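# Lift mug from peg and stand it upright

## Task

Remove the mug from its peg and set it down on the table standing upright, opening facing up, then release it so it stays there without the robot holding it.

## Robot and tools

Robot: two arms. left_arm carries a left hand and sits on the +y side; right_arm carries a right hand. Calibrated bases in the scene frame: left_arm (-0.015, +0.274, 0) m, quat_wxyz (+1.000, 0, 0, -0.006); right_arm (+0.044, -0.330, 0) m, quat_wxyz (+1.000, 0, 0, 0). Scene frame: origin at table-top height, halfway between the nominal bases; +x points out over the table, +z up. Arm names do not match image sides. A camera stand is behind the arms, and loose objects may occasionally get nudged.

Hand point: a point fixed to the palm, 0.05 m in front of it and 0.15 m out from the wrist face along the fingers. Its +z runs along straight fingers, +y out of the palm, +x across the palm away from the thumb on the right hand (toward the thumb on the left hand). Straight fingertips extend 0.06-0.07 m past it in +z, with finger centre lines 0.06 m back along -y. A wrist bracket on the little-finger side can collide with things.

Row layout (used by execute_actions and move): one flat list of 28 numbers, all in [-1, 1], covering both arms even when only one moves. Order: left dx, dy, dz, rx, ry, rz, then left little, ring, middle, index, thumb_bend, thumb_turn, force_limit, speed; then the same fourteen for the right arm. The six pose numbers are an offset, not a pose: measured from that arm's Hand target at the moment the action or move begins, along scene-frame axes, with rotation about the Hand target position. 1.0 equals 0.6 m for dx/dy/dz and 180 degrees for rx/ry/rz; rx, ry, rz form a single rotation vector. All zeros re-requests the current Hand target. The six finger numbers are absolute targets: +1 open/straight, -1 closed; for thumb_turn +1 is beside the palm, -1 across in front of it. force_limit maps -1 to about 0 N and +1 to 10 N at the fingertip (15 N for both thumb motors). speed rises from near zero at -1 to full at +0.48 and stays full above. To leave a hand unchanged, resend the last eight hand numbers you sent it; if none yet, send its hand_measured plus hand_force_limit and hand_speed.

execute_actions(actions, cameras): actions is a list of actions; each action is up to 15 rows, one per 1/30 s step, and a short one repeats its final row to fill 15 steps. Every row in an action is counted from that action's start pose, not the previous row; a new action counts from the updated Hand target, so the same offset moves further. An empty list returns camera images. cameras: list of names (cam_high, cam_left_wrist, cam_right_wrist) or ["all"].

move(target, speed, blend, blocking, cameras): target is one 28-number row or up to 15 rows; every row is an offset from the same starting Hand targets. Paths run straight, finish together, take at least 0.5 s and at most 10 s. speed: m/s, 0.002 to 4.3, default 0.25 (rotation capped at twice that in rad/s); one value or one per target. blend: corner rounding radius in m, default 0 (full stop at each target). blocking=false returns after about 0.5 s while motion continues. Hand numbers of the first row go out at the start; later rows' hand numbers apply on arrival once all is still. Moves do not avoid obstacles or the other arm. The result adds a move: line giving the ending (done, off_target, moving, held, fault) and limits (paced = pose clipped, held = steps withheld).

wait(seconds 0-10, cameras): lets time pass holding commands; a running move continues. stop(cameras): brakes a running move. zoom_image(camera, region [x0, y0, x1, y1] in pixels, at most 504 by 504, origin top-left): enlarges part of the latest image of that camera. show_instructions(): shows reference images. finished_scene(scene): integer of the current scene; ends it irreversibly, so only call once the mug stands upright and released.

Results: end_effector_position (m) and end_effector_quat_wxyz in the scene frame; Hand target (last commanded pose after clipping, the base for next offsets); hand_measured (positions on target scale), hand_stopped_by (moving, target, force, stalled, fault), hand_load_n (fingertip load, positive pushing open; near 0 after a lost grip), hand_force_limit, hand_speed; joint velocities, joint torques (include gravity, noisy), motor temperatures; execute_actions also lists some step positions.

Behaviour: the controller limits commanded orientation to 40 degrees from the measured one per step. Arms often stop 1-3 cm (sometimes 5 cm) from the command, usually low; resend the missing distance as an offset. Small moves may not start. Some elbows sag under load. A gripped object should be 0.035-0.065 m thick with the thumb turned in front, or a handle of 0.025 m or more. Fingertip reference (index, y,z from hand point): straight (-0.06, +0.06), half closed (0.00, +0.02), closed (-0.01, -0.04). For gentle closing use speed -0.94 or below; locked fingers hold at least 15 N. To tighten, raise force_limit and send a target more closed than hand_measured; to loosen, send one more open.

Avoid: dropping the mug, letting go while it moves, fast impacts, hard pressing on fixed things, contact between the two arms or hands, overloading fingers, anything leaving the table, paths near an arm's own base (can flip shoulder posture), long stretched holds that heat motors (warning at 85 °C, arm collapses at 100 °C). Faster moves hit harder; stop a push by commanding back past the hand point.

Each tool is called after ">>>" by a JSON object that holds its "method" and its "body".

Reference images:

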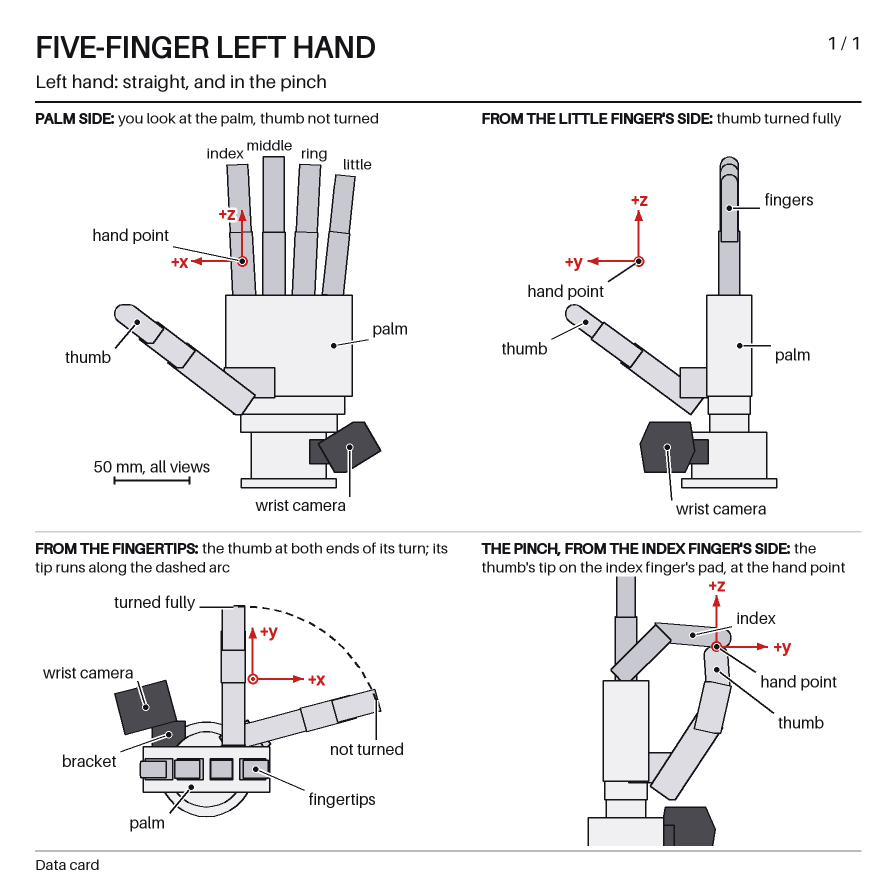

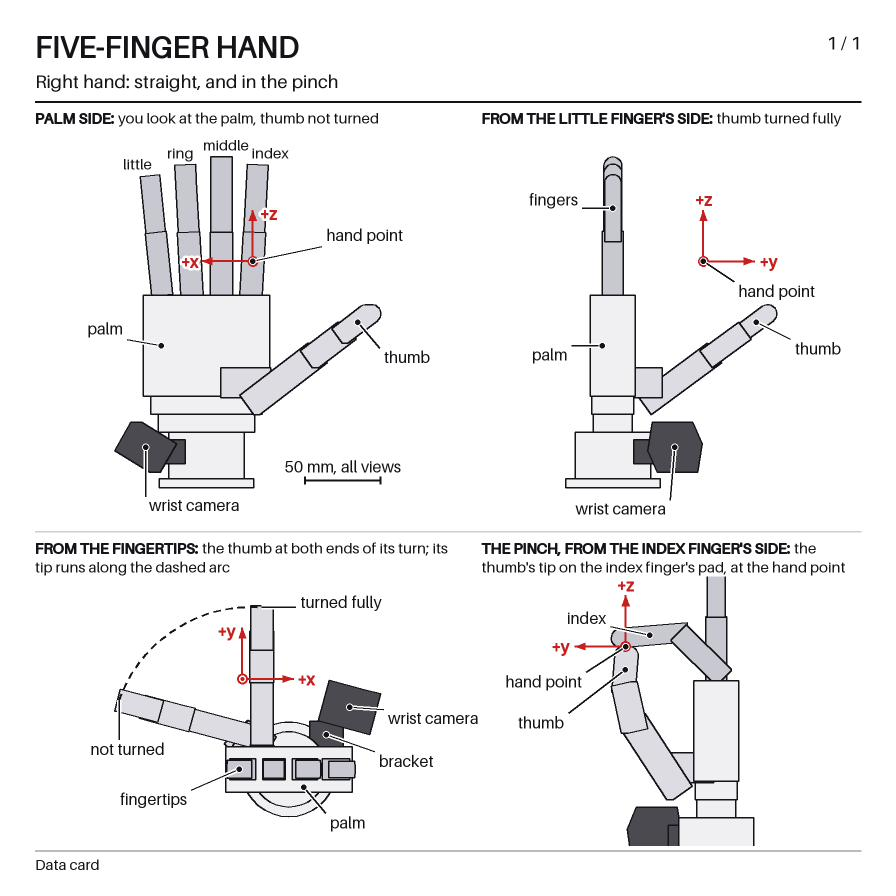

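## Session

>>> {"method": "execute_actions", "body": {"actions": []}}

Scene clock: 0.00 s.
left_arm: end_effector_position=(+0.4575, +0.4501, +0.2132) hand_measured=(+1.000, +1.000, +1.000, +1.000, +1.000, +1.000) hand_load_n=(+0.0, +0.0, +0.0, +0.0, +0.0, +0.0) hand_stopped_by=(target, target, target, target, target, target) hand_force_limit=0.00 hand_speed=-0.80 end_effector_quat_wxyz=(-0.042, +0.939, +0.277, +0.197) | right_arm: end_effector_position=(+0.4926, -0.3211, +0.3019) hand_measured=(+1.000, +1.000, +1.000, +1.000, +1.000, +1.000) hand_load_n=(+0.0, +0.0, +0.0, +0.0, +0.0, +0.0) hand_stopped_by=(target, target, target, target, target, target) hand_force_limit=0.00 hand_speed=-0.80 end_effector_quat_wxyz=(+0.046, +0.965, -0.244, +0.081)
Joint positions: left_arm=[0.475 1.298 1.119 -0.986 -0.012 -1.678] | right_arm=[0.152 1.594 1.755 -1.618 0.148 -0.933]
Joint velocities: within noise
Joint torques (N m): no reading
Motor temperatures (°C): left_arm=[27 26 27 23 26 23] | right_arm=[22 23 30 25 25 25]
Heat: left arm: hottest waist 27 °C; right arm: hottest elbow 30 °C.
Hand target: left_arm +0.4657, +0.4541, +0.2318; -0.045, +0.935, +0.276, +0.216 | right_arm +0.4976, -0.3204, +0.3069; +0.043, +0.965, -0.245, +0.088

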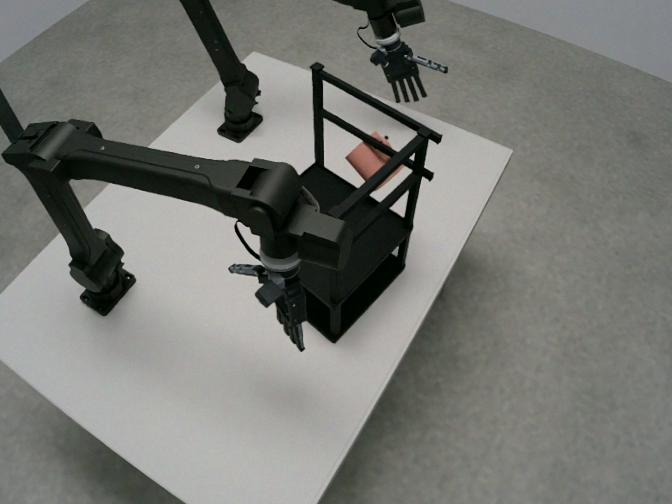

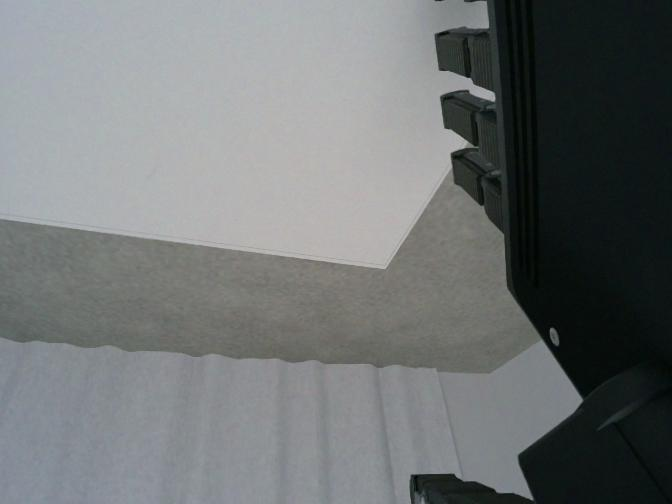

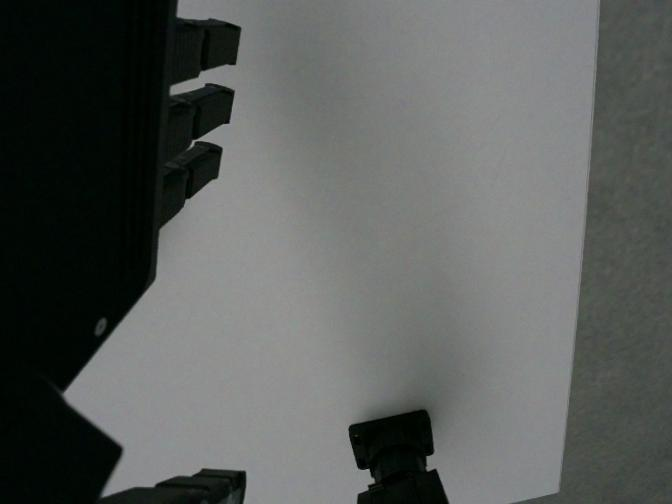

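>>> {"method": "zoom_image", "body": {"camera": "cam_high", "region": [310, 90, 450, 230]}}

Scaled by 3.600 from the camera's 672x504 image, which has a finer 960x720 frame.

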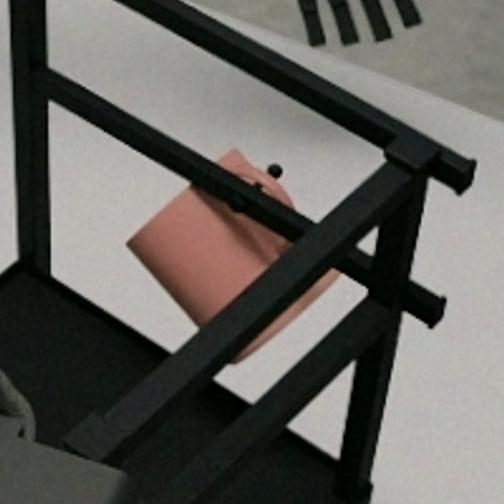

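>>> {"method": "move", "body": {"target": [[-0.11,-0.124,0.214,0.2848,-0.3363,-0.38,-1,-1,0.3,0.3,1,-1,0,0,0,0,0,0,0,0,1,1,1,1,1,1,0,-0.8],[-0.143,-0.257,0.197,-0.5988,0.3596,0.3659,-1,-1,0.3,0.3,1,-1,0,0,0,0,0,0,0,0,1,1,1,1,1,1,0,-0.8],[-0.135,-0.382,0.164,-0.5988,0.3596,0.3659,-1,-1,0.3,0.3,1,-1,0,0,0,0,0,0,0,0,1,1,1,1,1,1,0,-0.8]], "speed": [0.5, 0.5, 0.25], "blend": [0.03, 0.03, 0], "cameras": ["cam_high", "cam_left_wrist"]}}

Scene clock: 57.17 s.
left_arm: end_effector_position=(+0.3818, +0.2263, +0.3282) hand_measured=(-1.000, -1.000, +0.300, +0.300, +1.000, -1.000) hand_load_n=(+0.0, +0.0, +0.0, +0.0, +0.0, +0.0) hand_stopped_by=(target, target, target, target, target, target) hand_force_limit=0.00 hand_speed=0.00 end_effector_quat_wxyz=(+0.482, +0.245, +0.661, -0.520) | right_arm: end_effector_position=(+0.4926, -0.3211, +0.3019) hand_measured=(+1.000, +1.000, +1.000, +1.000, +1.000, +1.000) hand_load_n=(+0.0, +0.0, +0.0, +0.0, +0.0, +0.0) hand_stopped_by=(target, target, target, target, target, target) hand_force_limit=0.00 hand_speed=-0.80 end_effector_quat_wxyz=(+0.046, +0.965, -0.244, +0.081)
Joint positions: left_arm=[0.399 1.176 0.66 1.559 1.563 0.06] | right_arm=[0.152 1.594 1.755 -1.618 0.148 -0.933]
Joint torques (N m): left_arm=[-1.03 -5.83 8.06 0.64 -0.68 0.32] | right_arm=[-0.62 -12.81 9.89 0.64 0.08 -0.02]
Motor temperatures (°C): left_arm=[27 27 32 23 26 23] | right_arm=[22 25 35 25 25 25]
Heat: left arm: hottest elbow 32 °C; right arm: hottest elbow 35 °C.
Hand target: left_arm +0.3846, +0.2250, +0.3303; +0.443, +0.309, +0.636, -0.551 | right_arm +0.4976, -0.3204, +0.3069; +0.043, +0.965, -0.245, +0.088
Off the commanded pose: left_arm 0.004 m, 10 deg | right_arm 0.007 m, 1 deg.
joint sent to its limit (left arm) — joint 4 (wrist pitch), upper limit; joint 5 (wrist yaw), upper limit. The joint targets are off in orientation, not in position.
move: off_target (left_arm)
Images, in order (width x height): cam_high 672x504, cam_left_wrist 672x504.

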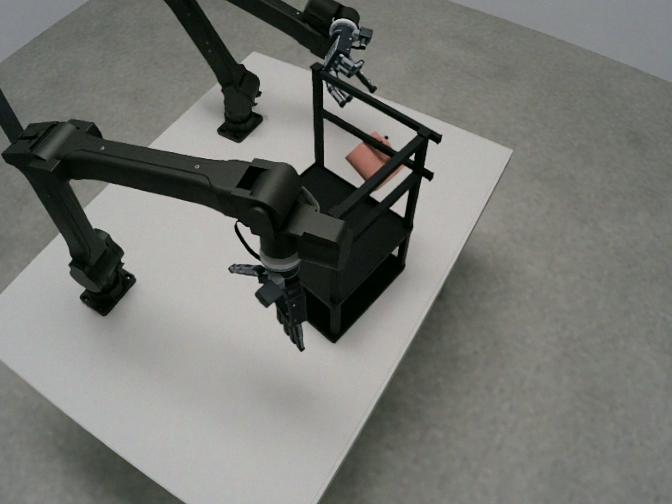

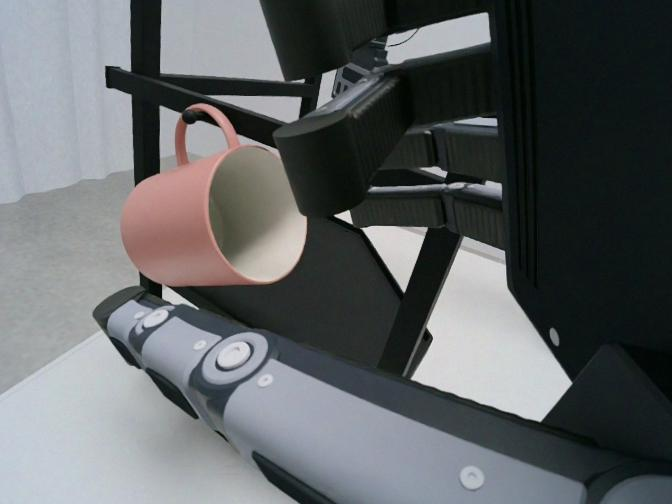

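>>> {"method": "move", "body": {"target": [[0.079,-0.082,-0.031,0,0,0,-1,-1,0.3,0.3,1,-1,0,0,0,0,0,0,0,0,1,1,1,1,1,1,0,-0.8],[0.149,-0.103,-0.052,0,0,0,-1,-1,0.3,0.3,1,-1,0,0,0,0,0,0,0,0,1,1,1,1,1,1,0,-0.8]], "speed": 0.12, "blend": 0.015, "cameras": ["cam_high", "cam_left_wrist"]}}

Scene clock: 109.37 s.
left_arm: end_effector_position=(+0.4630, +0.1667, +0.2823) hand_measured=(-1.000, -1.000, +0.300, +0.300, +1.000, -1.000) hand_load_n=(+0.0, +0.0, +0.0, +0.0, +0.0, +0.0) hand_stopped_by=(target, target, target, target, target, target) hand_force_limit=0.00 hand_speed=0.00 end_effector_quat_wxyz=(+0.428, +0.297, +0.634, -0.572) | right_arm: end_effector_position=(+0.4926, -0.3211, +0.3019) hand_measured=(+1.000, +1.000, +1.000, +1.000, +1.000, +1.000) hand_load_n=(+0.0, +0.0, +0.0, +0.0, +0.0, +0.0) hand_stopped_by=(target, target, target, target, target, target) hand_force_limit=0.00 hand_speed=-0.80 end_effector_quat_wxyz=(+0.046, +0.965, -0.244, +0.081)
Joint positions: left_arm=[0.199 1.491 0.826 1.534 1.545 0.213] | right_arm=[0.152 1.594 1.755 -1.618 0.148 -0.933]
Joint torques (N m): left_arm=[-1.14 -11.05 10.15 0.23 -0.87 0.32] | right_arm=[-0.67 -12.63 9.96 0.61 0.09 -0.06]
Heat: left arm: hottest elbow 32 °C; right arm: hottest elbow 37 °C.
Hand target: left_arm +0.4740, +0.1631, +0.2989; +0.443, +0.310, +0.636, -0.551 | right_arm +0.4976, -0.3204, +0.3069; +0.043, +0.965, -0.245, +0.088
Off the commanded pose: left_arm 0.020 m, 3 deg | right_arm 0.007 m, 1 deg.
move: off_target (left_arm)
Images, in order (width x height): cam_high 672x504, cam_left_wrist 672x504.

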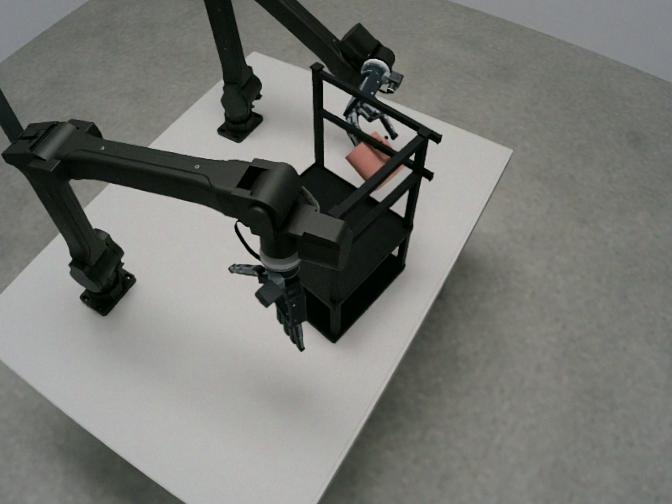

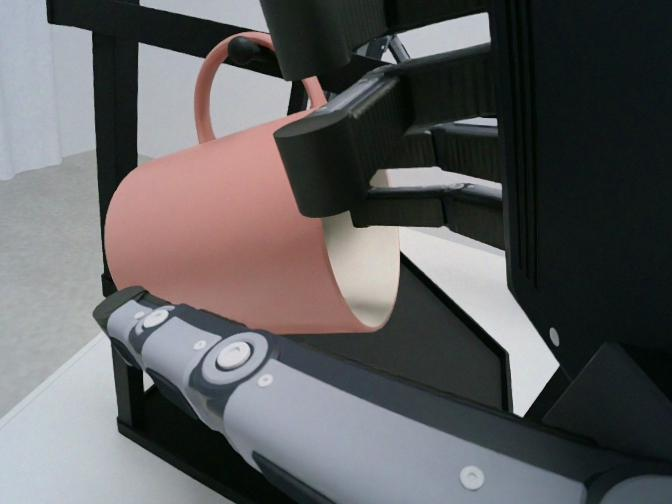

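>>> {"method": "move", "body": {"target": [[0.024,0.004,-0.035,0,0,0,-1,-1,0.3,0.3,1,-1,-0.6,-0.6,0,0,0,0,0,0,1,1,1,1,1,1,0,-0.8],[0.024,0.004,-0.035,0,0,0,-1,-1,0.25,0.25,0.1,-1,-0.6,-0.7,0,0,0,0,0,0,1,1,1,1,1,1,0,-0.8]], "speed": 0.1, "cameras": ["cam_high", "cam_left_wrist"]}}

Scene clock: 120.37 s.
left_arm: end_effector_position=(+0.4839, +0.1705, +0.2540) hand_measured=(-1.000, -1.000, +0.250, +0.250, +0.204, -1.000) hand_load_n=(+0.0, -0.5, +0.0, +0.0, +2.0, +1.0) hand_stopped_by=(target, target, target, target, force, target) hand_force_limit=-0.60 hand_speed=-0.70 end_effector_quat_wxyz=(+0.425, +0.289, +0.638, -0.573) | right_arm: end_effector_position=(+0.4926, -0.3211, +0.3019) hand_measured=(+1.000, +1.000, +1.000, +1.000, +1.000, +1.000) hand_load_n=(+0.0, +0.0, +0.0, +0.0, +0.0, +0.0) hand_stopped_by=(target, target, target, target, target, target) hand_force_limit=0.00 hand_speed=-0.80 end_effector_quat_wxyz=(+0.046, +0.965, -0.244, +0.081)
Joint positions: left_arm=[0.198 1.538 0.833 1.328 1.538 0.441] | right_arm=[0.152 1.594 1.755 -1.618 0.148 -0.933]
Joint torques (N m): left_arm=[-1.08 -14.33 8.98 0.5 -0.77 0.35] | right_arm=[-0.62 -12.92 9.91 0.61 0.08 -0.02]
Heat: left arm: hottest elbow 33 °C; right arm: hottest elbow 37 °C.
Hand target: left_arm +0.4884, +0.1655, +0.2781; +0.443, +0.310, +0.636, -0.551 | right_arm +0.4976, -0.3204, +0.3069; +0.043, +0.965, -0.245, +0.088
Off the commanded pose: left_arm 0.025 m, 4 deg | right_arm 0.007 m, 1 deg.
move: off_target (left_arm); target 2's new numbers were sent with left_arm's hand 0.020 m and 3 deg from that target
Images, in order (width x height): cam_high 672x504, cam_left_wrist 672x504.

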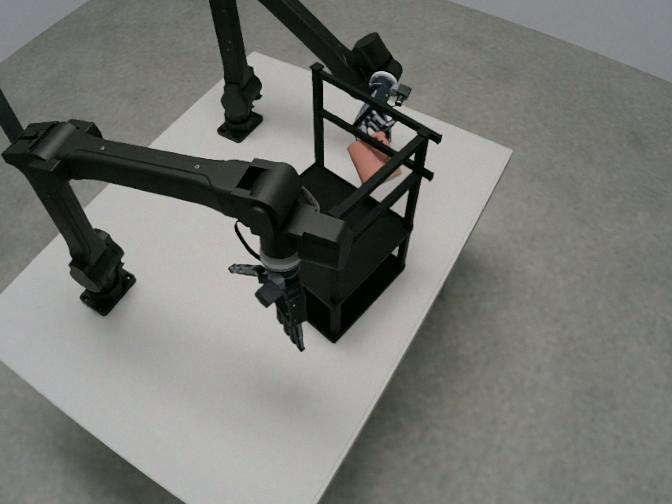

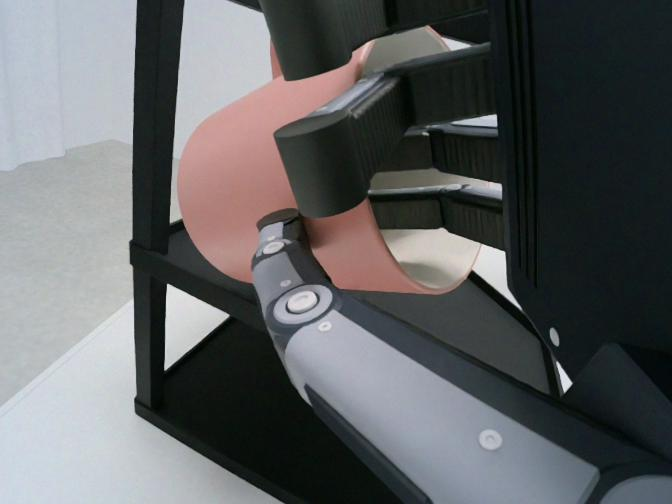

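>>> {"method": "move", "body": {"target": [0,0,0,0,0,0,-1,-1,-0.6,-0.6,0.1,-1,-0.6,-0.88,0,0,0,0,0,0,1,1,1,1,1,1,0,-0.8], "cameras": ["cam_high", "cam_left_wrist"]}}

Scene clock: 125.33 s.
left_arm: end_effector_position=(+0.4839, +0.1705, +0.2544) hand_measured=(-1.000, -1.000, -0.116, -0.128, +0.206, -1.000) hand_load_n=(+0.0, +0.0, +2.5, +2.0, +4.0, +1.0) hand_stopped_by=(target, target, force, force, force, target) hand_force_limit=-0.60 hand_speed=-0.88 end_effector_quat_wxyz=(+0.426, +0.289, +0.638, -0.573) | right_arm: end_effector_position=(+0.4926, -0.3211, +0.3019) hand_measured=(+1.000, +1.000, +1.000, +1.000, +1.000, +1.000) hand_load_n=(+0.0, +0.0, +0.0, +0.0, +0.0, +0.0) hand_stopped_by=(target, target, target, target, target, target) hand_force_limit=0.00 hand_speed=-0.80 end_effector_quat_wxyz=(+0.046, +0.965, -0.244, +0.081)
Joint positions: left_arm=[0.198 1.538 0.833 1.328 1.538 0.441] | right_arm=[0.152 1.594 1.755 -1.618 0.148 -0.933]
Joint torques (N m): left_arm=[-1.03 -14.1 8.87 1.01 -0.74 0.22] | right_arm=[-0.91 -12.57 9.95 0.65 0.08 -0.01]
Heat: left arm: hottest elbow 33 °C; right arm: hottest elbow 37 °C.
Hand target: left_arm +0.4875, +0.1659, +0.2779; +0.443, +0.312, +0.625, -0.562 (not the last commanded pose) | right_arm +0.4976, -0.3204, +0.3069; +0.043, +0.965, -0.245, +0.088
Off the commanded pose: left_arm 0.025 m, 4 deg | right_arm 0.007 m, 1 deg.
move: off_target (left_arm)
Images, in order (width x height): cam_high 672x504, cam_left_wrist 672x504.

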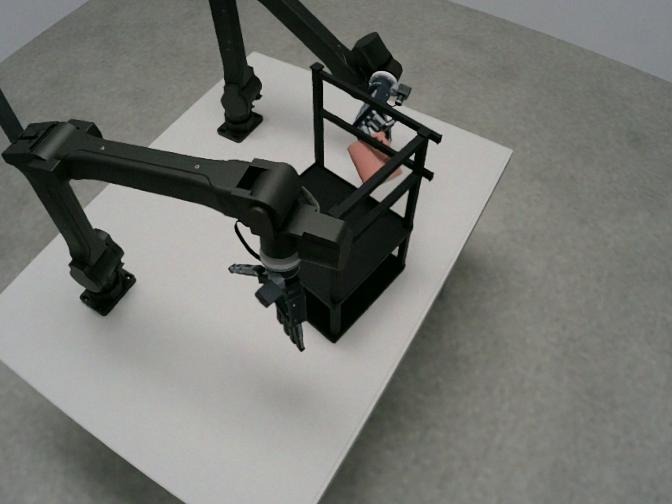

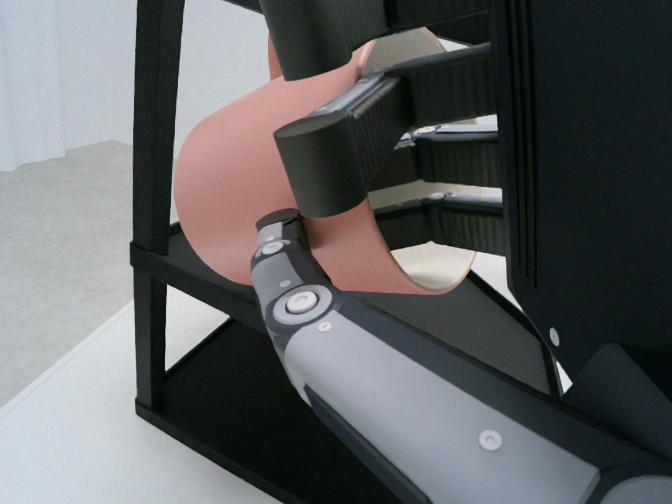

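>>> {"method": "move", "body": {"target": [0,0,0,0,0,0,-1,-1,-0.5,-0.5,-0.2,-1,0.2,-0.88,0,0,0,0,0,0,1,1,1,1,1,1,0,-0.8], "cameras": ["cam_left_wrist"]}}

Scene clock: 128.60 s.
left_arm: end_effector_position=(+0.4837, +0.1705, +0.2555) hand_measured=(-1.000, -1.000, -0.134, -0.146, +0.200, -1.000) hand_load_n=(+0.0, -0.5, +7.5, +5.5, +8.0, +0.5) hand_stopped_by=(target, target, force, force, force, target) hand_force_limit=0.20 hand_speed=-0.88 end_effector_quat_wxyz=(+0.427, +0.290, +0.637, -0.573) | right_arm: end_effector_position=(+0.4926, -0.3211, +0.3019) hand_measured=(+1.000, +1.000, +1.000, +1.000, +1.000, +1.000) hand_load_n=(+0.0, +0.0, +0.0, +0.0, +0.0, +0.0) hand_stopped_by=(target, target, target, target, target, target) hand_force_limit=0.00 hand_speed=-0.80 end_effector_quat_wxyz=(+0.046, +0.965, -0.244, +0.081)
Joint positions: left_arm=[0.198 1.535 0.833 1.328 1.537 0.441] | right_arm=[0.152 1.594 1.755 -1.618 0.148 -0.933]
Joint torques (N m): left_arm=[-1.03 -13.92 8.88 0.99 -0.73 0.22] | right_arm=[-0.73 -12.86 9.89 0.59 0.07 -0.02]
Heat: left arm: hottest elbow 32 °C; right arm: hottest elbow 37 °C.
Hand target: left_arm +0.4875, +0.1659, +0.2780; +0.443, +0.312, +0.625, -0.562 | right_arm +0.4976, -0.3204, +0.3069; +0.043, +0.965, -0.245, +0.088
Off the commanded pose: left_arm 0.023 m, 4 deg | right_arm 0.007 m, 1 deg.
move: off_target (left_arm)
Images, in order (width x height): cam_left_wrist 672x504.

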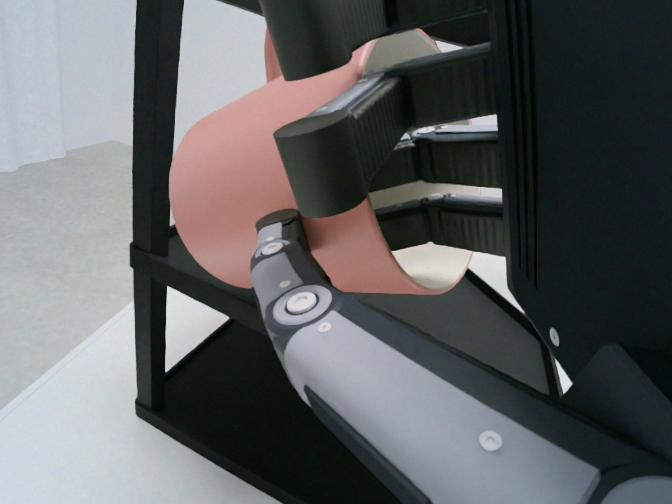

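>>> {"method": "move", "body": {"target": [[0.002,0.006,0.085,0,0,0,-1,-1,-0.5,-0.5,-0.2,-1,0.2,-0.88,0,0,0,0,0,0,1,1,1,1,1,1,0,-0.8],[0.018,0.075,0.09,0,0,0,-1,-1,-0.5,-0.5,-0.2,-1,0.2,-0.88,0,0,0,0,0,0,1,1,1,1,1,1,0,-0.8]], "speed": 0.08, "cameras": ["cam_high", "cam_left_wrist"]}}

Scene clock: 136.27 s.
left_arm: end_effector_position=(+0.4849, +0.2038, +0.2864) hand_measured=(-1.000, -1.000, -0.134, -0.148, +0.198, -1.000) hand_load_n=(+0.0, +0.0, +6.5, +1.5, +3.0, +1.5) hand_stopped_by=(target, target, force, force, force, target) hand_force_limit=0.20 hand_speed=-0.88 end_effector_quat_wxyz=(+0.418, +0.255, +0.658, -0.572) | right_arm: end_effector_position=(+0.4926, -0.3211, +0.3019) hand_measured=(+1.000, +1.000, +1.000, +1.000, +1.000, +1.000) hand_load_n=(+0.0, +0.0, +0.0, +0.0, +0.0, +0.0) hand_stopped_by=(target, target, target, target, target, target) hand_force_limit=0.00 hand_speed=-0.80 end_effector_quat_wxyz=(+0.046, +0.965, -0.244, +0.081)
Joint positions: left_arm=[0.267 1.487 0.887 1.275 1.564 0.325] | right_arm=[0.152 1.594 1.755 -1.618 0.148 -0.933]
Joint torques (N m): left_arm=[0.32 -14.15 12.94 1.26 -0.47 0.29] | right_arm=[-0.67 -12.69 10 0.62 0.07 -0.02]
Heat: left arm: hottest elbow 33 °C; right arm: hottest elbow 37 °C.
Hand target: left_arm +0.4983, +0.2108, +0.3321; +0.443, +0.312, +0.625, -0.562 | right_arm +0.4976, -0.3204, +0.3069; +0.043, +0.965, -0.245, +0.088
Off the commanded pose: left_arm 0.048 m, 8 deg | right_arm 0.007 m, 1 deg.
joint sent to its limit (left arm) — joint 5 (wrist yaw), upper limit. The joint targets are off in orientation, not in position.
move: off_target (left_arm)
Images, in order (width x height): cam_high 672x504, cam_left_wrist 672x504.

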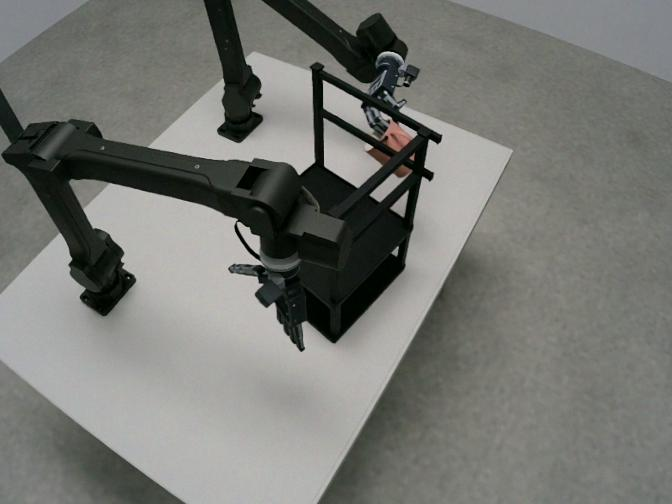

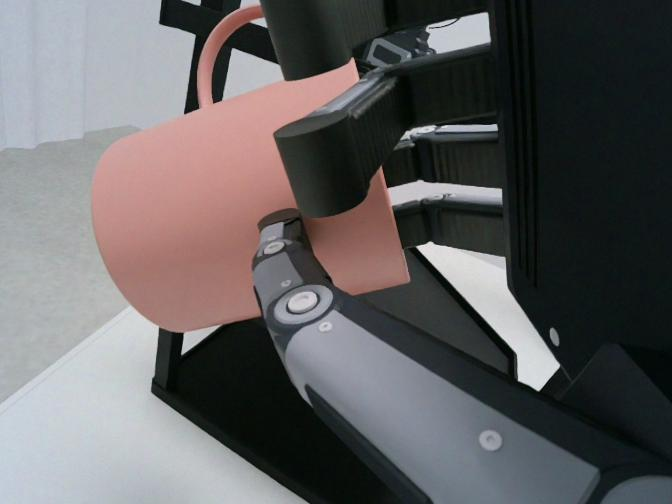

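>>> {"method": "move", "body": {"target": [[0,0,0,0,0,0,-1,-1,-0.5,-0.6,-0.3,-1,0.2,-0.85,0,0,0,0,0,0,1,1,1,1,1,1,0,-0.8],[0.01,0.12,0.0,0,0,0,-1,-1,-0.5,-0.6,-0.3,-1,0.2,-0.85,0,0,0,0,0,0,1,1,1,1,1,1,0,-0.8]], "speed": 0.1, "cameras": ["cam_high", "cam_left_wrist"]}}

Scene clock: 141.60 s.
left_arm: end_effector_position=(+0.4921, +0.2741, +0.2910) hand_measured=(-1.000, -1.000, -0.134, -0.172, +0.190, -1.000) hand_load_n=(+0.0, +0.0, +8.5, +5.5, +8.5, +0.0) hand_stopped_by=(target, target, force, force, force, target) hand_force_limit=0.20 hand_speed=-0.85 end_effector_quat_wxyz=(+0.459, +0.212, +0.673, -0.540) | right_arm: end_effector_position=(+0.4926, -0.3211, +0.3019) hand_measured=(+1.000, +1.000, +1.000, +1.000, +1.000, +1.000) hand_load_n=(+0.0, +0.0, +0.0, +0.5, +0.0, +0.0) hand_stopped_by=(target, target, target, target, target, target) hand_force_limit=0.00 hand_speed=-0.80 end_effector_quat_wxyz=(+0.046, +0.965, -0.244, +0.081)
Joint positions: left_arm=[0.404 1.487 0.898 1.275 1.564 0.324] | right_arm=[0.152 1.594 1.755 -1.618 0.148 -0.933]
Joint torques (N m): left_arm=[0.32 -13.74 12.68 1.22 -0.48 0.26] | right_arm=[-0.62 -12.45 9.98 0.55 0.08 -0.01]
Heat: left arm: hottest elbow 34 °C; right arm: hottest elbow 37 °C.
Hand target: left_arm +0.5043, +0.2829, +0.3320; +0.443, +0.312, +0.625, -0.562 | right_arm +0.4976, -0.3204, +0.3069; +0.043, +0.965, -0.245, +0.088
Off the commanded pose: left_arm 0.044 m, 13 deg | right_arm 0.007 m, 1 deg.
joint sent to its limit (left arm) — joint 5 (wrist yaw), upper limit. The joint targets are off in orientation, not in position.
move: off_target (left_arm)
Images, in order (width x height): cam_high 672x504, cam_left_wrist 672x504.

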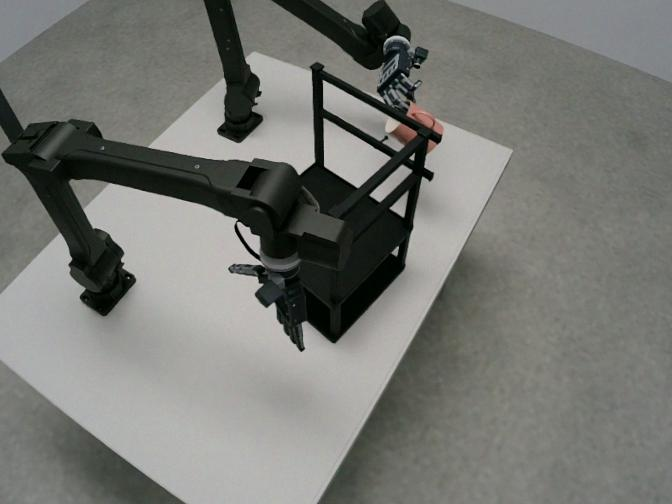

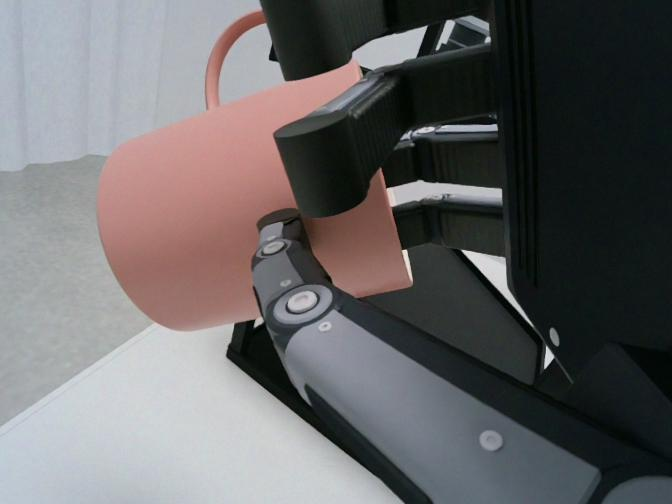

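>>> {"method": "move", "body": {"target": [[-0.174,0.095,0.022,-0.1796,0.3028,0.1968,-1,-1,-0.5,-0.6,-0.3,-1,0.2,-0.85,0,0,0,0,0,0,1,1,1,1,1,1,0,-0.8],[-0.174,0.095,-0.335,-0.1796,0.3028,0.1968,-1,-1,-0.5,-0.6,-0.3,-1,0.2,-0.85,0,0,0,0,0,0,1,1,1,1,1,1,0,-0.8]], "speed": [0.25, 0.15], "blend": [0.03, 0], "cameras": ["cam_high", "cam_left_wrist"]}}

>>> {"method": "zoom_image", "body": {"camera": "cam_high", "region": [320, 50, 460, 190]}}

Scene clock: 164.90 s.
left_arm: end_effector_position=(+0.3969, +0.3344, +0.1223) hand_measured=(-1.000, -1.000, -0.134, -0.172, +0.190, -1.000) hand_load_n=(+0.0, +0.0, +7.0, +8.5, +7.5, +0.0) hand_stopped_by=(target, target, force, force, force, target) hand_force_limit=0.20 hand_speed=-0.85 end_effector_quat_wxyz=(+0.313, -0.303, +0.645, -0.627) | right_arm: end_effector_position=(+0.4926, -0.3211, +0.3019) hand_measured=(+1.000, +1.000, +1.000, +1.000, +1.000, +1.000) hand_load_n=(+0.0, +0.0, +0.0, +0.0, +0.0, +0.0) hand_stopped_by=(target, target, target, target, target, target) hand_force_limit=0.00 hand_speed=-0.80 end_effector_quat_wxyz=(+0.046, +0.965, -0.244, +0.081)
Joint positions: left_arm=[0.641 1.506 0.504 0.94 1.298 0.083] | right_arm=[0.152 1.594 1.755 -1.618 0.148 -0.933]
Joint torques (N m): left_arm=[0.38 -10.11 6.41 2.15 0.26 -0.12] | right_arm=[-0.5 -12.45 9.96 0.57 0.1 0]
Motor temperatures (°C): left_arm=[27 28 37 23 26 23] | right_arm=[22 27 37 25 25 25]
Heat: left arm: hottest elbow 37 °C; right arm: hottest elbow 37 °C.
Hand target: left_arm +0.3999, +0.3398, +0.1309; +0.323, -0.296, +0.643, -0.628 | right_arm +0.4976, -0.3204, +0.3069; +0.043, +0.965, -0.245, +0.088
Off the commanded pose: left_arm 0.011 m, 1 deg | right_arm 0.007 m, 1 deg.
move: off_target (left_arm)
Images, in order (width x height): cam_high 672x504, cam_left_wrist 672x504.

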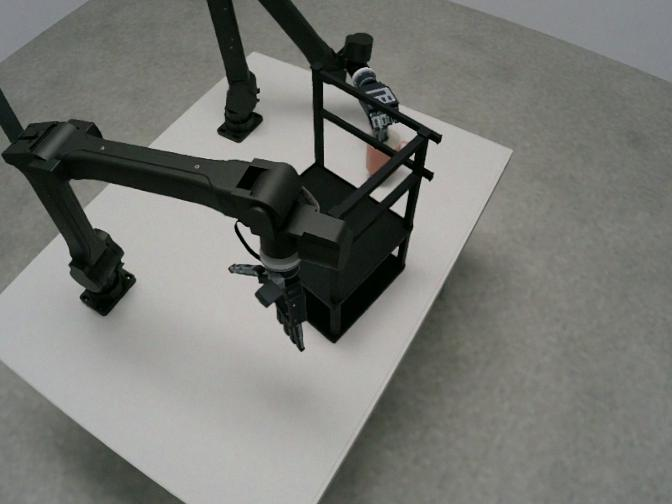

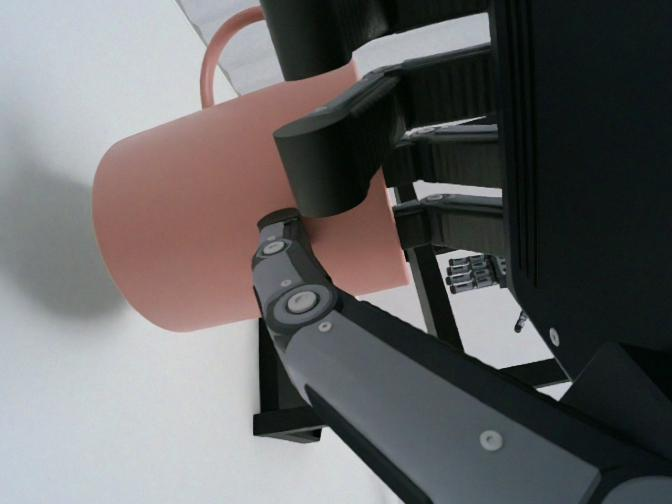

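Scaled by 3.600 from the camera's 672x504 image, which has a finer 960x720 frame.

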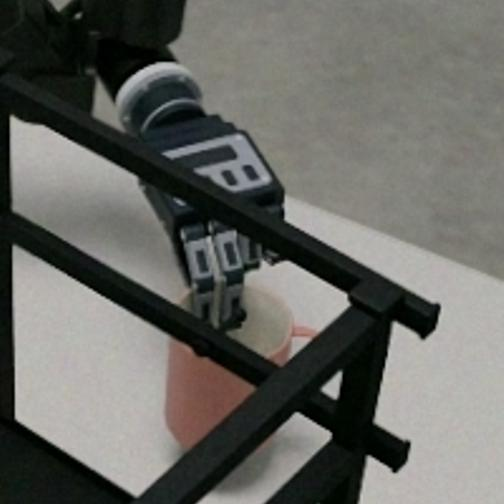

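>>> {"method": "move", "body": {"target": [0,0,-0.05,0,0,0,-1,-1,-0.5,-0.6,-0.3,-1,0.2,-0.85,0,0,0,0,0,0,1,1,1,1,1,1,0,-0.8], "speed": 0.07, "cameras": ["cam_high", "cam_left_wrist"]}}

>>> {"method": "zoom_image", "body": {"camera": "cam_high", "region": [320, 70, 460, 210]}}

Scene clock: 169.43 s.
left_arm: end_effector_position=(+0.3968, +0.3343, +0.0930) hand_measured=(-1.000, -1.000, -0.134, -0.172, +0.190, -1.000) hand_load_n=(+0.0, +0.0, +7.0, +9.0, +7.5, +0.0) hand_stopped_by=(target, target, force, force, force, target) hand_force_limit=0.20 hand_speed=-0.85 end_effector_quat_wxyz=(+0.314, -0.303, +0.645, -0.628) | right_arm: end_effector_position=(+0.4926, -0.3211, +0.3019) hand_measured=(+1.000, +1.000, +1.000, +1.000, +1.000, +1.000) hand_load_n=(+0.0, +0.0, +0.0, +0.0, +0.0, +0.0) hand_stopped_by=(target, target, target, target, target, target) hand_force_limit=0.00 hand_speed=-0.80 end_effector_quat_wxyz=(+0.046, +0.965, -0.244, +0.081)
Joint positions: left_arm=[0.641 1.614 0.489 1.07 1.298 0.078] | right_arm=[0.152 1.594 1.755 -1.618 0.148 -0.933]
Joint torques (N m): left_arm=[0.44 -10.64 5.56 2.17 0.27 -0.13] | right_arm=[-0.56 -12.75 9.96 0.64 0.08 -0.02]
Heat: left arm: hottest elbow 36 °C; right arm: hottest elbow 38 °C.
Hand target: left_arm +0.4000, +0.3398, +0.1010; +0.324, -0.296, +0.643, -0.628 | right_arm +0.4976, -0.3204, +0.3069; +0.043, +0.965, -0.245, +0.088
Off the commanded pose: left_arm 0.010 m, 1 deg | right_arm 0.007 m, 1 deg.
move: done
Images, in order (width x height): cam_high 672x504, cam_left_wrist 672x504.

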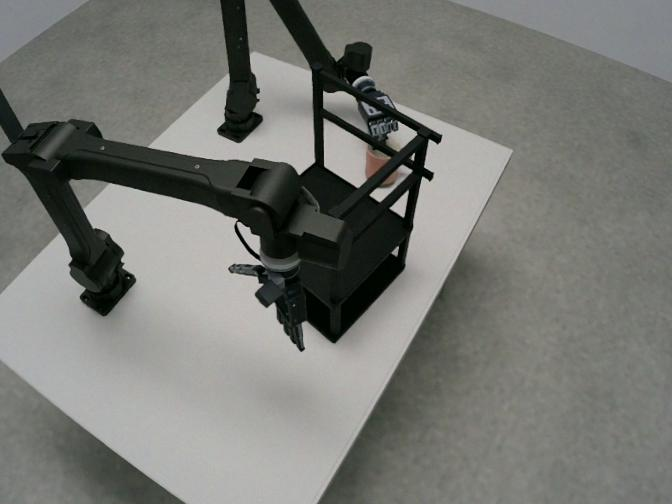

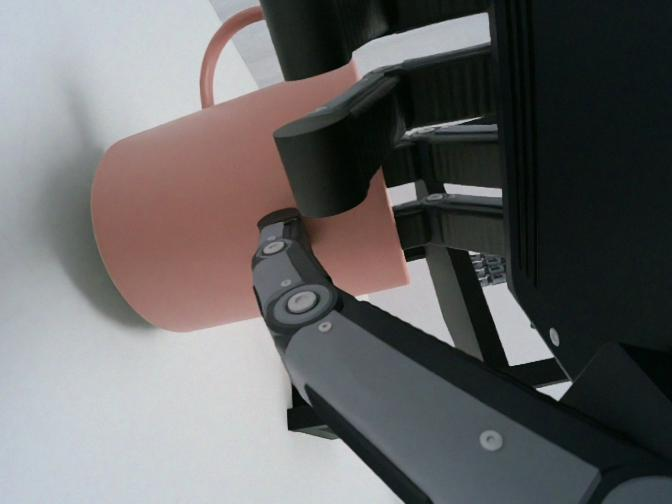

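Scaled by 3.600 from the camera's 672x504 image, which has a finer 960x720 frame.

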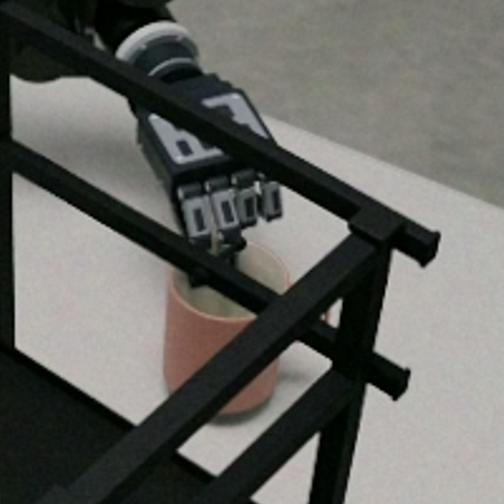

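>>> {"method": "move", "body": {"target": [0,0,-0.02,0,0,0,-1,-1,-0.5,-0.6,-0.3,-1,0.2,-0.85,0,0,0,0,0,0,1,1,1,1,1,1,0,-0.8], "speed": 0.04, "cameras": ["cam_left_wrist"]}}

Scene clock: 172.80 s.
left_arm: end_effector_position=(+0.3979, +0.3350, +0.0821) hand_measured=(-1.000, -1.000, -0.134, -0.172, +0.190, -1.000) hand_load_n=(+0.0, +0.0, +7.0, +9.0, +7.0, -0.5) hand_stopped_by=(target, target, force, force, force, target) hand_force_limit=0.20 hand_speed=-0.85 end_effector_quat_wxyz=(+0.315, -0.302, +0.645, -0.628) | right_arm: end_effector_position=(+0.4926, -0.3211, +0.3019) hand_measured=(+1.000, +1.000, +1.000, +1.000, +1.000, +1.000) hand_load_n=(+0.0, +0.0, +0.0, +0.0, +0.0, +0.0) hand_stopped_by=(target, target, target, target, target, target) hand_force_limit=0.00 hand_speed=-0.80 end_effector_quat_wxyz=(+0.046, +0.965, -0.244, +0.081)
Joint positions: left_arm=[0.641 1.66 0.489 1.12 1.298 0.077] | right_arm=[0.152 1.594 1.755 -1.618 0.148 -0.933]
Joint torques (N m): left_arm=[0.44 -10.93 4.96 2.21 0.26 -0.12] | right_arm=[-1.03 -12.69 9.92 0.64 0.11 -0.02]
Heat: left arm: hottest elbow 36 °C; right arm: hottest elbow 38 °C.
Hand target: left_arm +0.4000, +0.3398, +0.0890; +0.324, -0.296, +0.643, -0.628 | right_arm +0.4976, -0.3204, +0.3069; +0.043, +0.965, -0.245, +0.088
Off the commanded pose: left_arm 0.009 m, 1 deg | right_arm 0.007 m, 1 deg.
move: done
Images, in order (width x height): cam_left_wrist 672x504.

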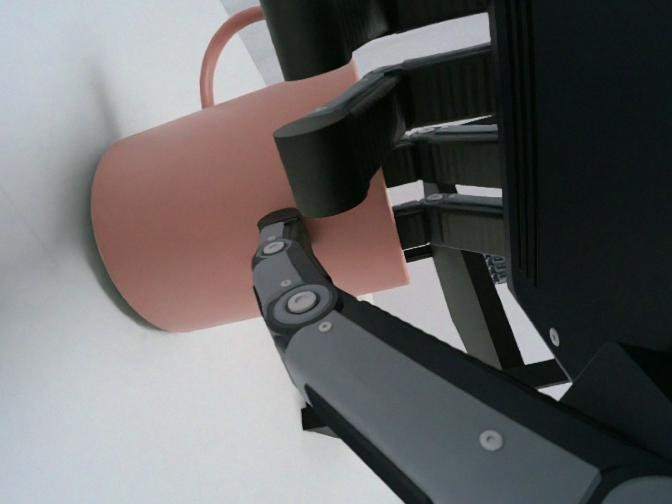

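>>> {"method": "move", "body": {"target": [0,0,-0.013,0,0,0,-1,-1,-0.5,-0.6,-0.3,-1,0.2,-0.85,0,0,0,0,0,0,1,1,1,1,1,1,0,-0.8], "speed": 0.03, "cameras": ["cam_left_wrist"]}}

Scene clock: 176.03 s.
left_arm: end_effector_position=(+0.3979, +0.3349, +0.0771) hand_measured=(-1.000, -1.000, -0.134, -0.172, +0.190, -1.000) hand_load_n=(+0.0, +0.0, +7.0, +9.0, +7.0, +0.0) hand_stopped_by=(target, target, force, force, force, target) hand_force_limit=0.20 hand_speed=-0.85 end_effector_quat_wxyz=(+0.315, -0.300, +0.645, -0.628) | right_arm: end_effector_position=(+0.4926, -0.3211, +0.3019) hand_measured=(+1.000, +1.000, +1.000, +1.000, +1.000, +1.000) hand_load_n=(+0.0, +0.0, +0.0, +0.0, +0.0, +0.0) hand_stopped_by=(target, target, target, target, target, target) hand_force_limit=0.00 hand_speed=-0.80 end_effector_quat_wxyz=(+0.046, +0.965, -0.244, +0.081)
Joint positions: left_arm=[0.641 1.684 0.487 1.155 1.3 0.069] | right_arm=[0.152 1.594 1.755 -1.618 0.148 -0.933]
Joint torques (N m): left_arm=[0.5 -10.52 4.75 2.04 0.19 -0.06] | right_arm=[-0.62 -12.51 9.91 0.61 0.11 0.01]
Heat: left arm: hottest elbow 35 °C; right arm: hottest elbow 38 °C.
Hand target: left_arm +0.3999, +0.3398, +0.0811; +0.323, -0.296, +0.643, -0.628 | right_arm +0.4976, -0.3204, +0.3069; +0.043, +0.965, -0.245, +0.088
Off the commanded pose: left_arm 0.007 m, 1 deg | right_arm 0.007 m, 1 deg.
move: done
Images, in order (width x height): cam_left_wrist 672x504.

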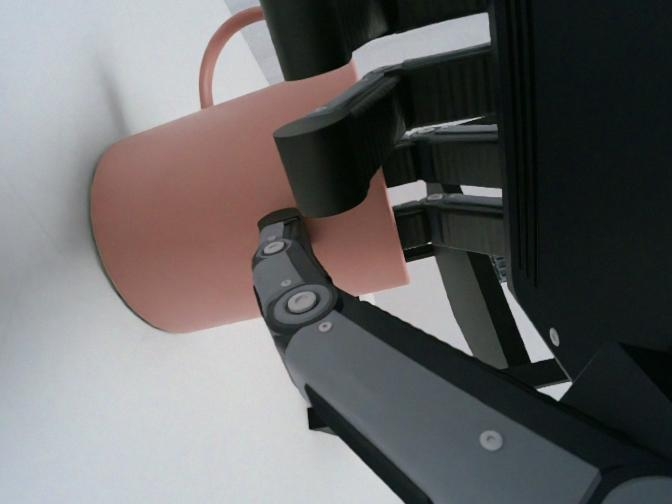

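>>> {"method": "move", "body": {"target": [0,0,-0.008,0,0,0,-1,-1,-0.5,-0.6,-0.3,-1,0.2,-0.85,0,0,0,0,0,0,1,1,1,1,1,1,0,-0.8], "speed": 0.03, "cameras": ["cam_high"]}}

>>> {"method": "zoom_image", "body": {"camera": "cam_high", "region": [320, 70, 460, 210]}}

Scene clock: 180.00 s.
left_arm: end_effector_position=(+0.3984, +0.3350, +0.0766) hand_measured=(-1.000, -1.000, -0.134, -0.172, +0.190, -1.000) hand_load_n=(+0.0, +0.0, +7.0, +9.5, +6.0, +0.0) hand_stopped_by=(target, target, force, force, force, target) hand_force_limit=0.20 hand_speed=-0.85 end_effector_quat_wxyz=(+0.318, -0.297, +0.644, -0.629) | right_arm: end_effector_position=(+0.4926, -0.3211, +0.3019) hand_measured=(+1.000, +1.000, +1.000, +1.000, +1.000, +1.000) hand_load_n=(+0.0, +0.0, +0.0, +0.0, +0.0, +0.0) hand_stopped_by=(target, target, target, target, target, target) hand_force_limit=0.00 hand_speed=-0.80 end_effector_quat_wxyz=(+0.046, +0.965, -0.244, +0.081)
Joint positions: left_arm=[0.641 1.694 0.487 1.182 1.301 0.06] | right_arm=[0.152 1.594 1.755 -1.618 0.148 -0.933]
Joint torques (N m): left_arm=[0.44 -9.99 4.64 1.81 0.11 0.04] | right_arm=[-0.91 -13.1 9.84 0.58 0.07 -0.03]
Heat: left arm: hottest elbow 35 °C; right arm: hottest elbow 38 °C.
Hand target: left_arm +0.3999, +0.3398, +0.0764; +0.324, -0.296, +0.643, -0.628 | right_arm +0.4976, -0.3204, +0.3069; +0.043, +0.965, -0.245, +0.088
Off the commanded pose: left_arm 0.005 m, 1 deg | right_arm 0.007 m, 1 deg.
move: done
Images, in order (width x height): cam_high 672x504.

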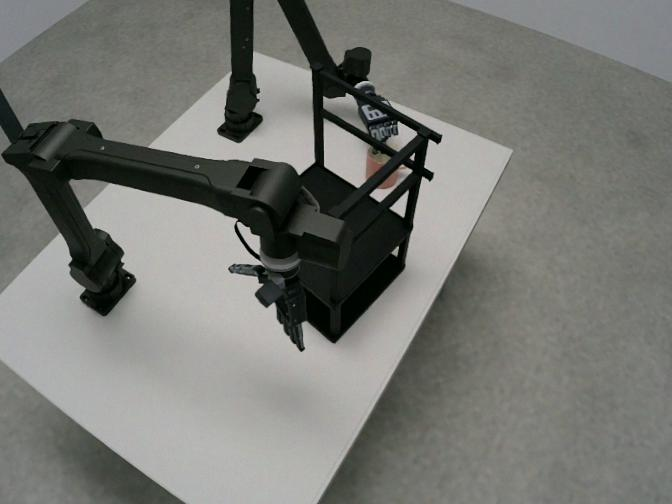

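Scaled by 3.600 from the camera's 672x504 image, which has a finer 960x720 frame.

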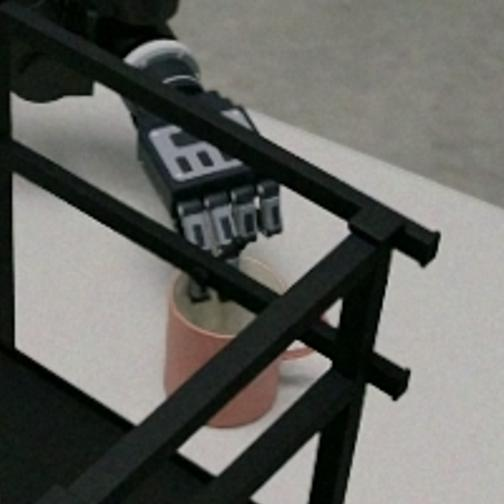

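>>> {"method": "move", "body": {"target": [[0,0,0,0,0,0,-1,-1,0.15,0.1,0.55,-1,0.2,-0.75,0,0,0,0,0,0,1,1,1,1,1,1,0,-0.8],[0,0,0.25,0,0,0,-1,-1,0.15,0.1,0.55,-1,0.2,-0.75,0,0,0,0,0,0,1,1,1,1,1,1,0,-0.8]], "speed": [0.05, 0.08], "cameras": ["cam_high", "cam_left_wrist"]}}

Scene clock: 187.80 s.
left_arm: end_effector_position=(+0.3892, +0.3280, +0.2021) hand_measured=(-1.000, -1.000, +0.150, +0.100, +0.550, -1.000) hand_load_n=(+0.0, +0.0, +0.0, -0.5, +0.0, +0.0) hand_stopped_by=(target, target, target, target, target, target) hand_force_limit=0.20 hand_speed=-0.75 end_effector_quat_wxyz=(+0.296, -0.319, +0.637, -0.636) | right_arm: end_effector_position=(+0.4926, -0.3211, +0.3019) hand_measured=(+1.000, +1.000, +1.000, +1.000, +1.000, +1.000) hand_load_n=(+0.5, +0.0, +0.0, +0.0, +0.0, +0.0) hand_stopped_by=(target, target, target, target, target, target) hand_force_limit=0.00 hand_speed=-0.80 end_effector_quat_wxyz=(+0.046, +0.965, -0.244, +0.081)
Joint positions: left_arm=[0.642 1.256 0.568 0.626 1.301 0.031] | right_arm=[0.152 1.594 1.755 -1.618 0.148 -0.933]
Joint torques (N m): left_arm=[0.5 -9.64 11.15 0.95 0.16 0.27] | right_arm=[-0.91 -12.75 9.94 0.54 0.07 -0.02]
Heat: left arm: hottest elbow 34 °C; right arm: hottest elbow 38 °C.
Hand target: left_arm +0.3999, +0.3399, +0.2263; +0.324, -0.296, +0.643, -0.628 | right_arm +0.4976, -0.3204, +0.3069; +0.043, +0.965, -0.245, +0.088
Off the commanded pose: left_arm 0.029 m, 4 deg | right_arm 0.007 m, 1 deg.
move: off_target (left_arm)
Images, in order (width x height): cam_high 672x504, cam_left_wrist 672x504.

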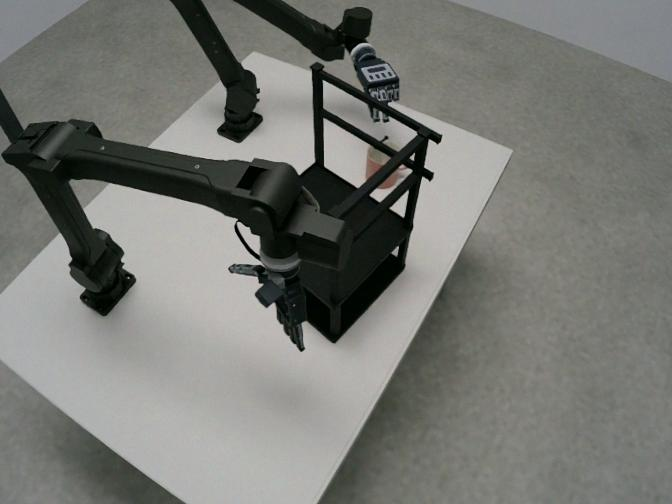

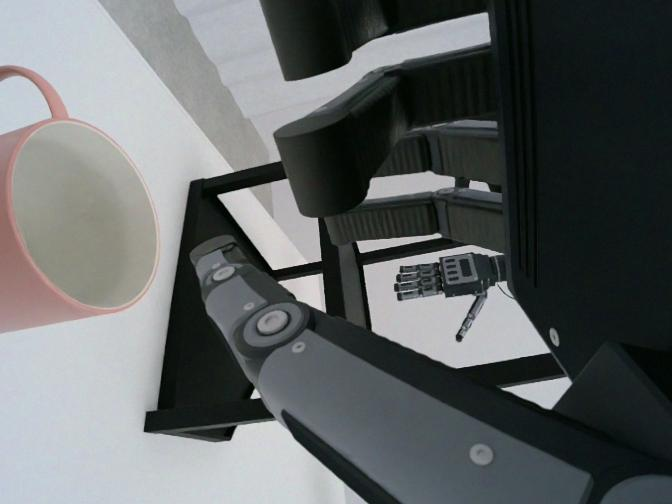

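>>> {"method": "finished_scene", "body": {"scene": 3}}

The scene is finished: the task was done.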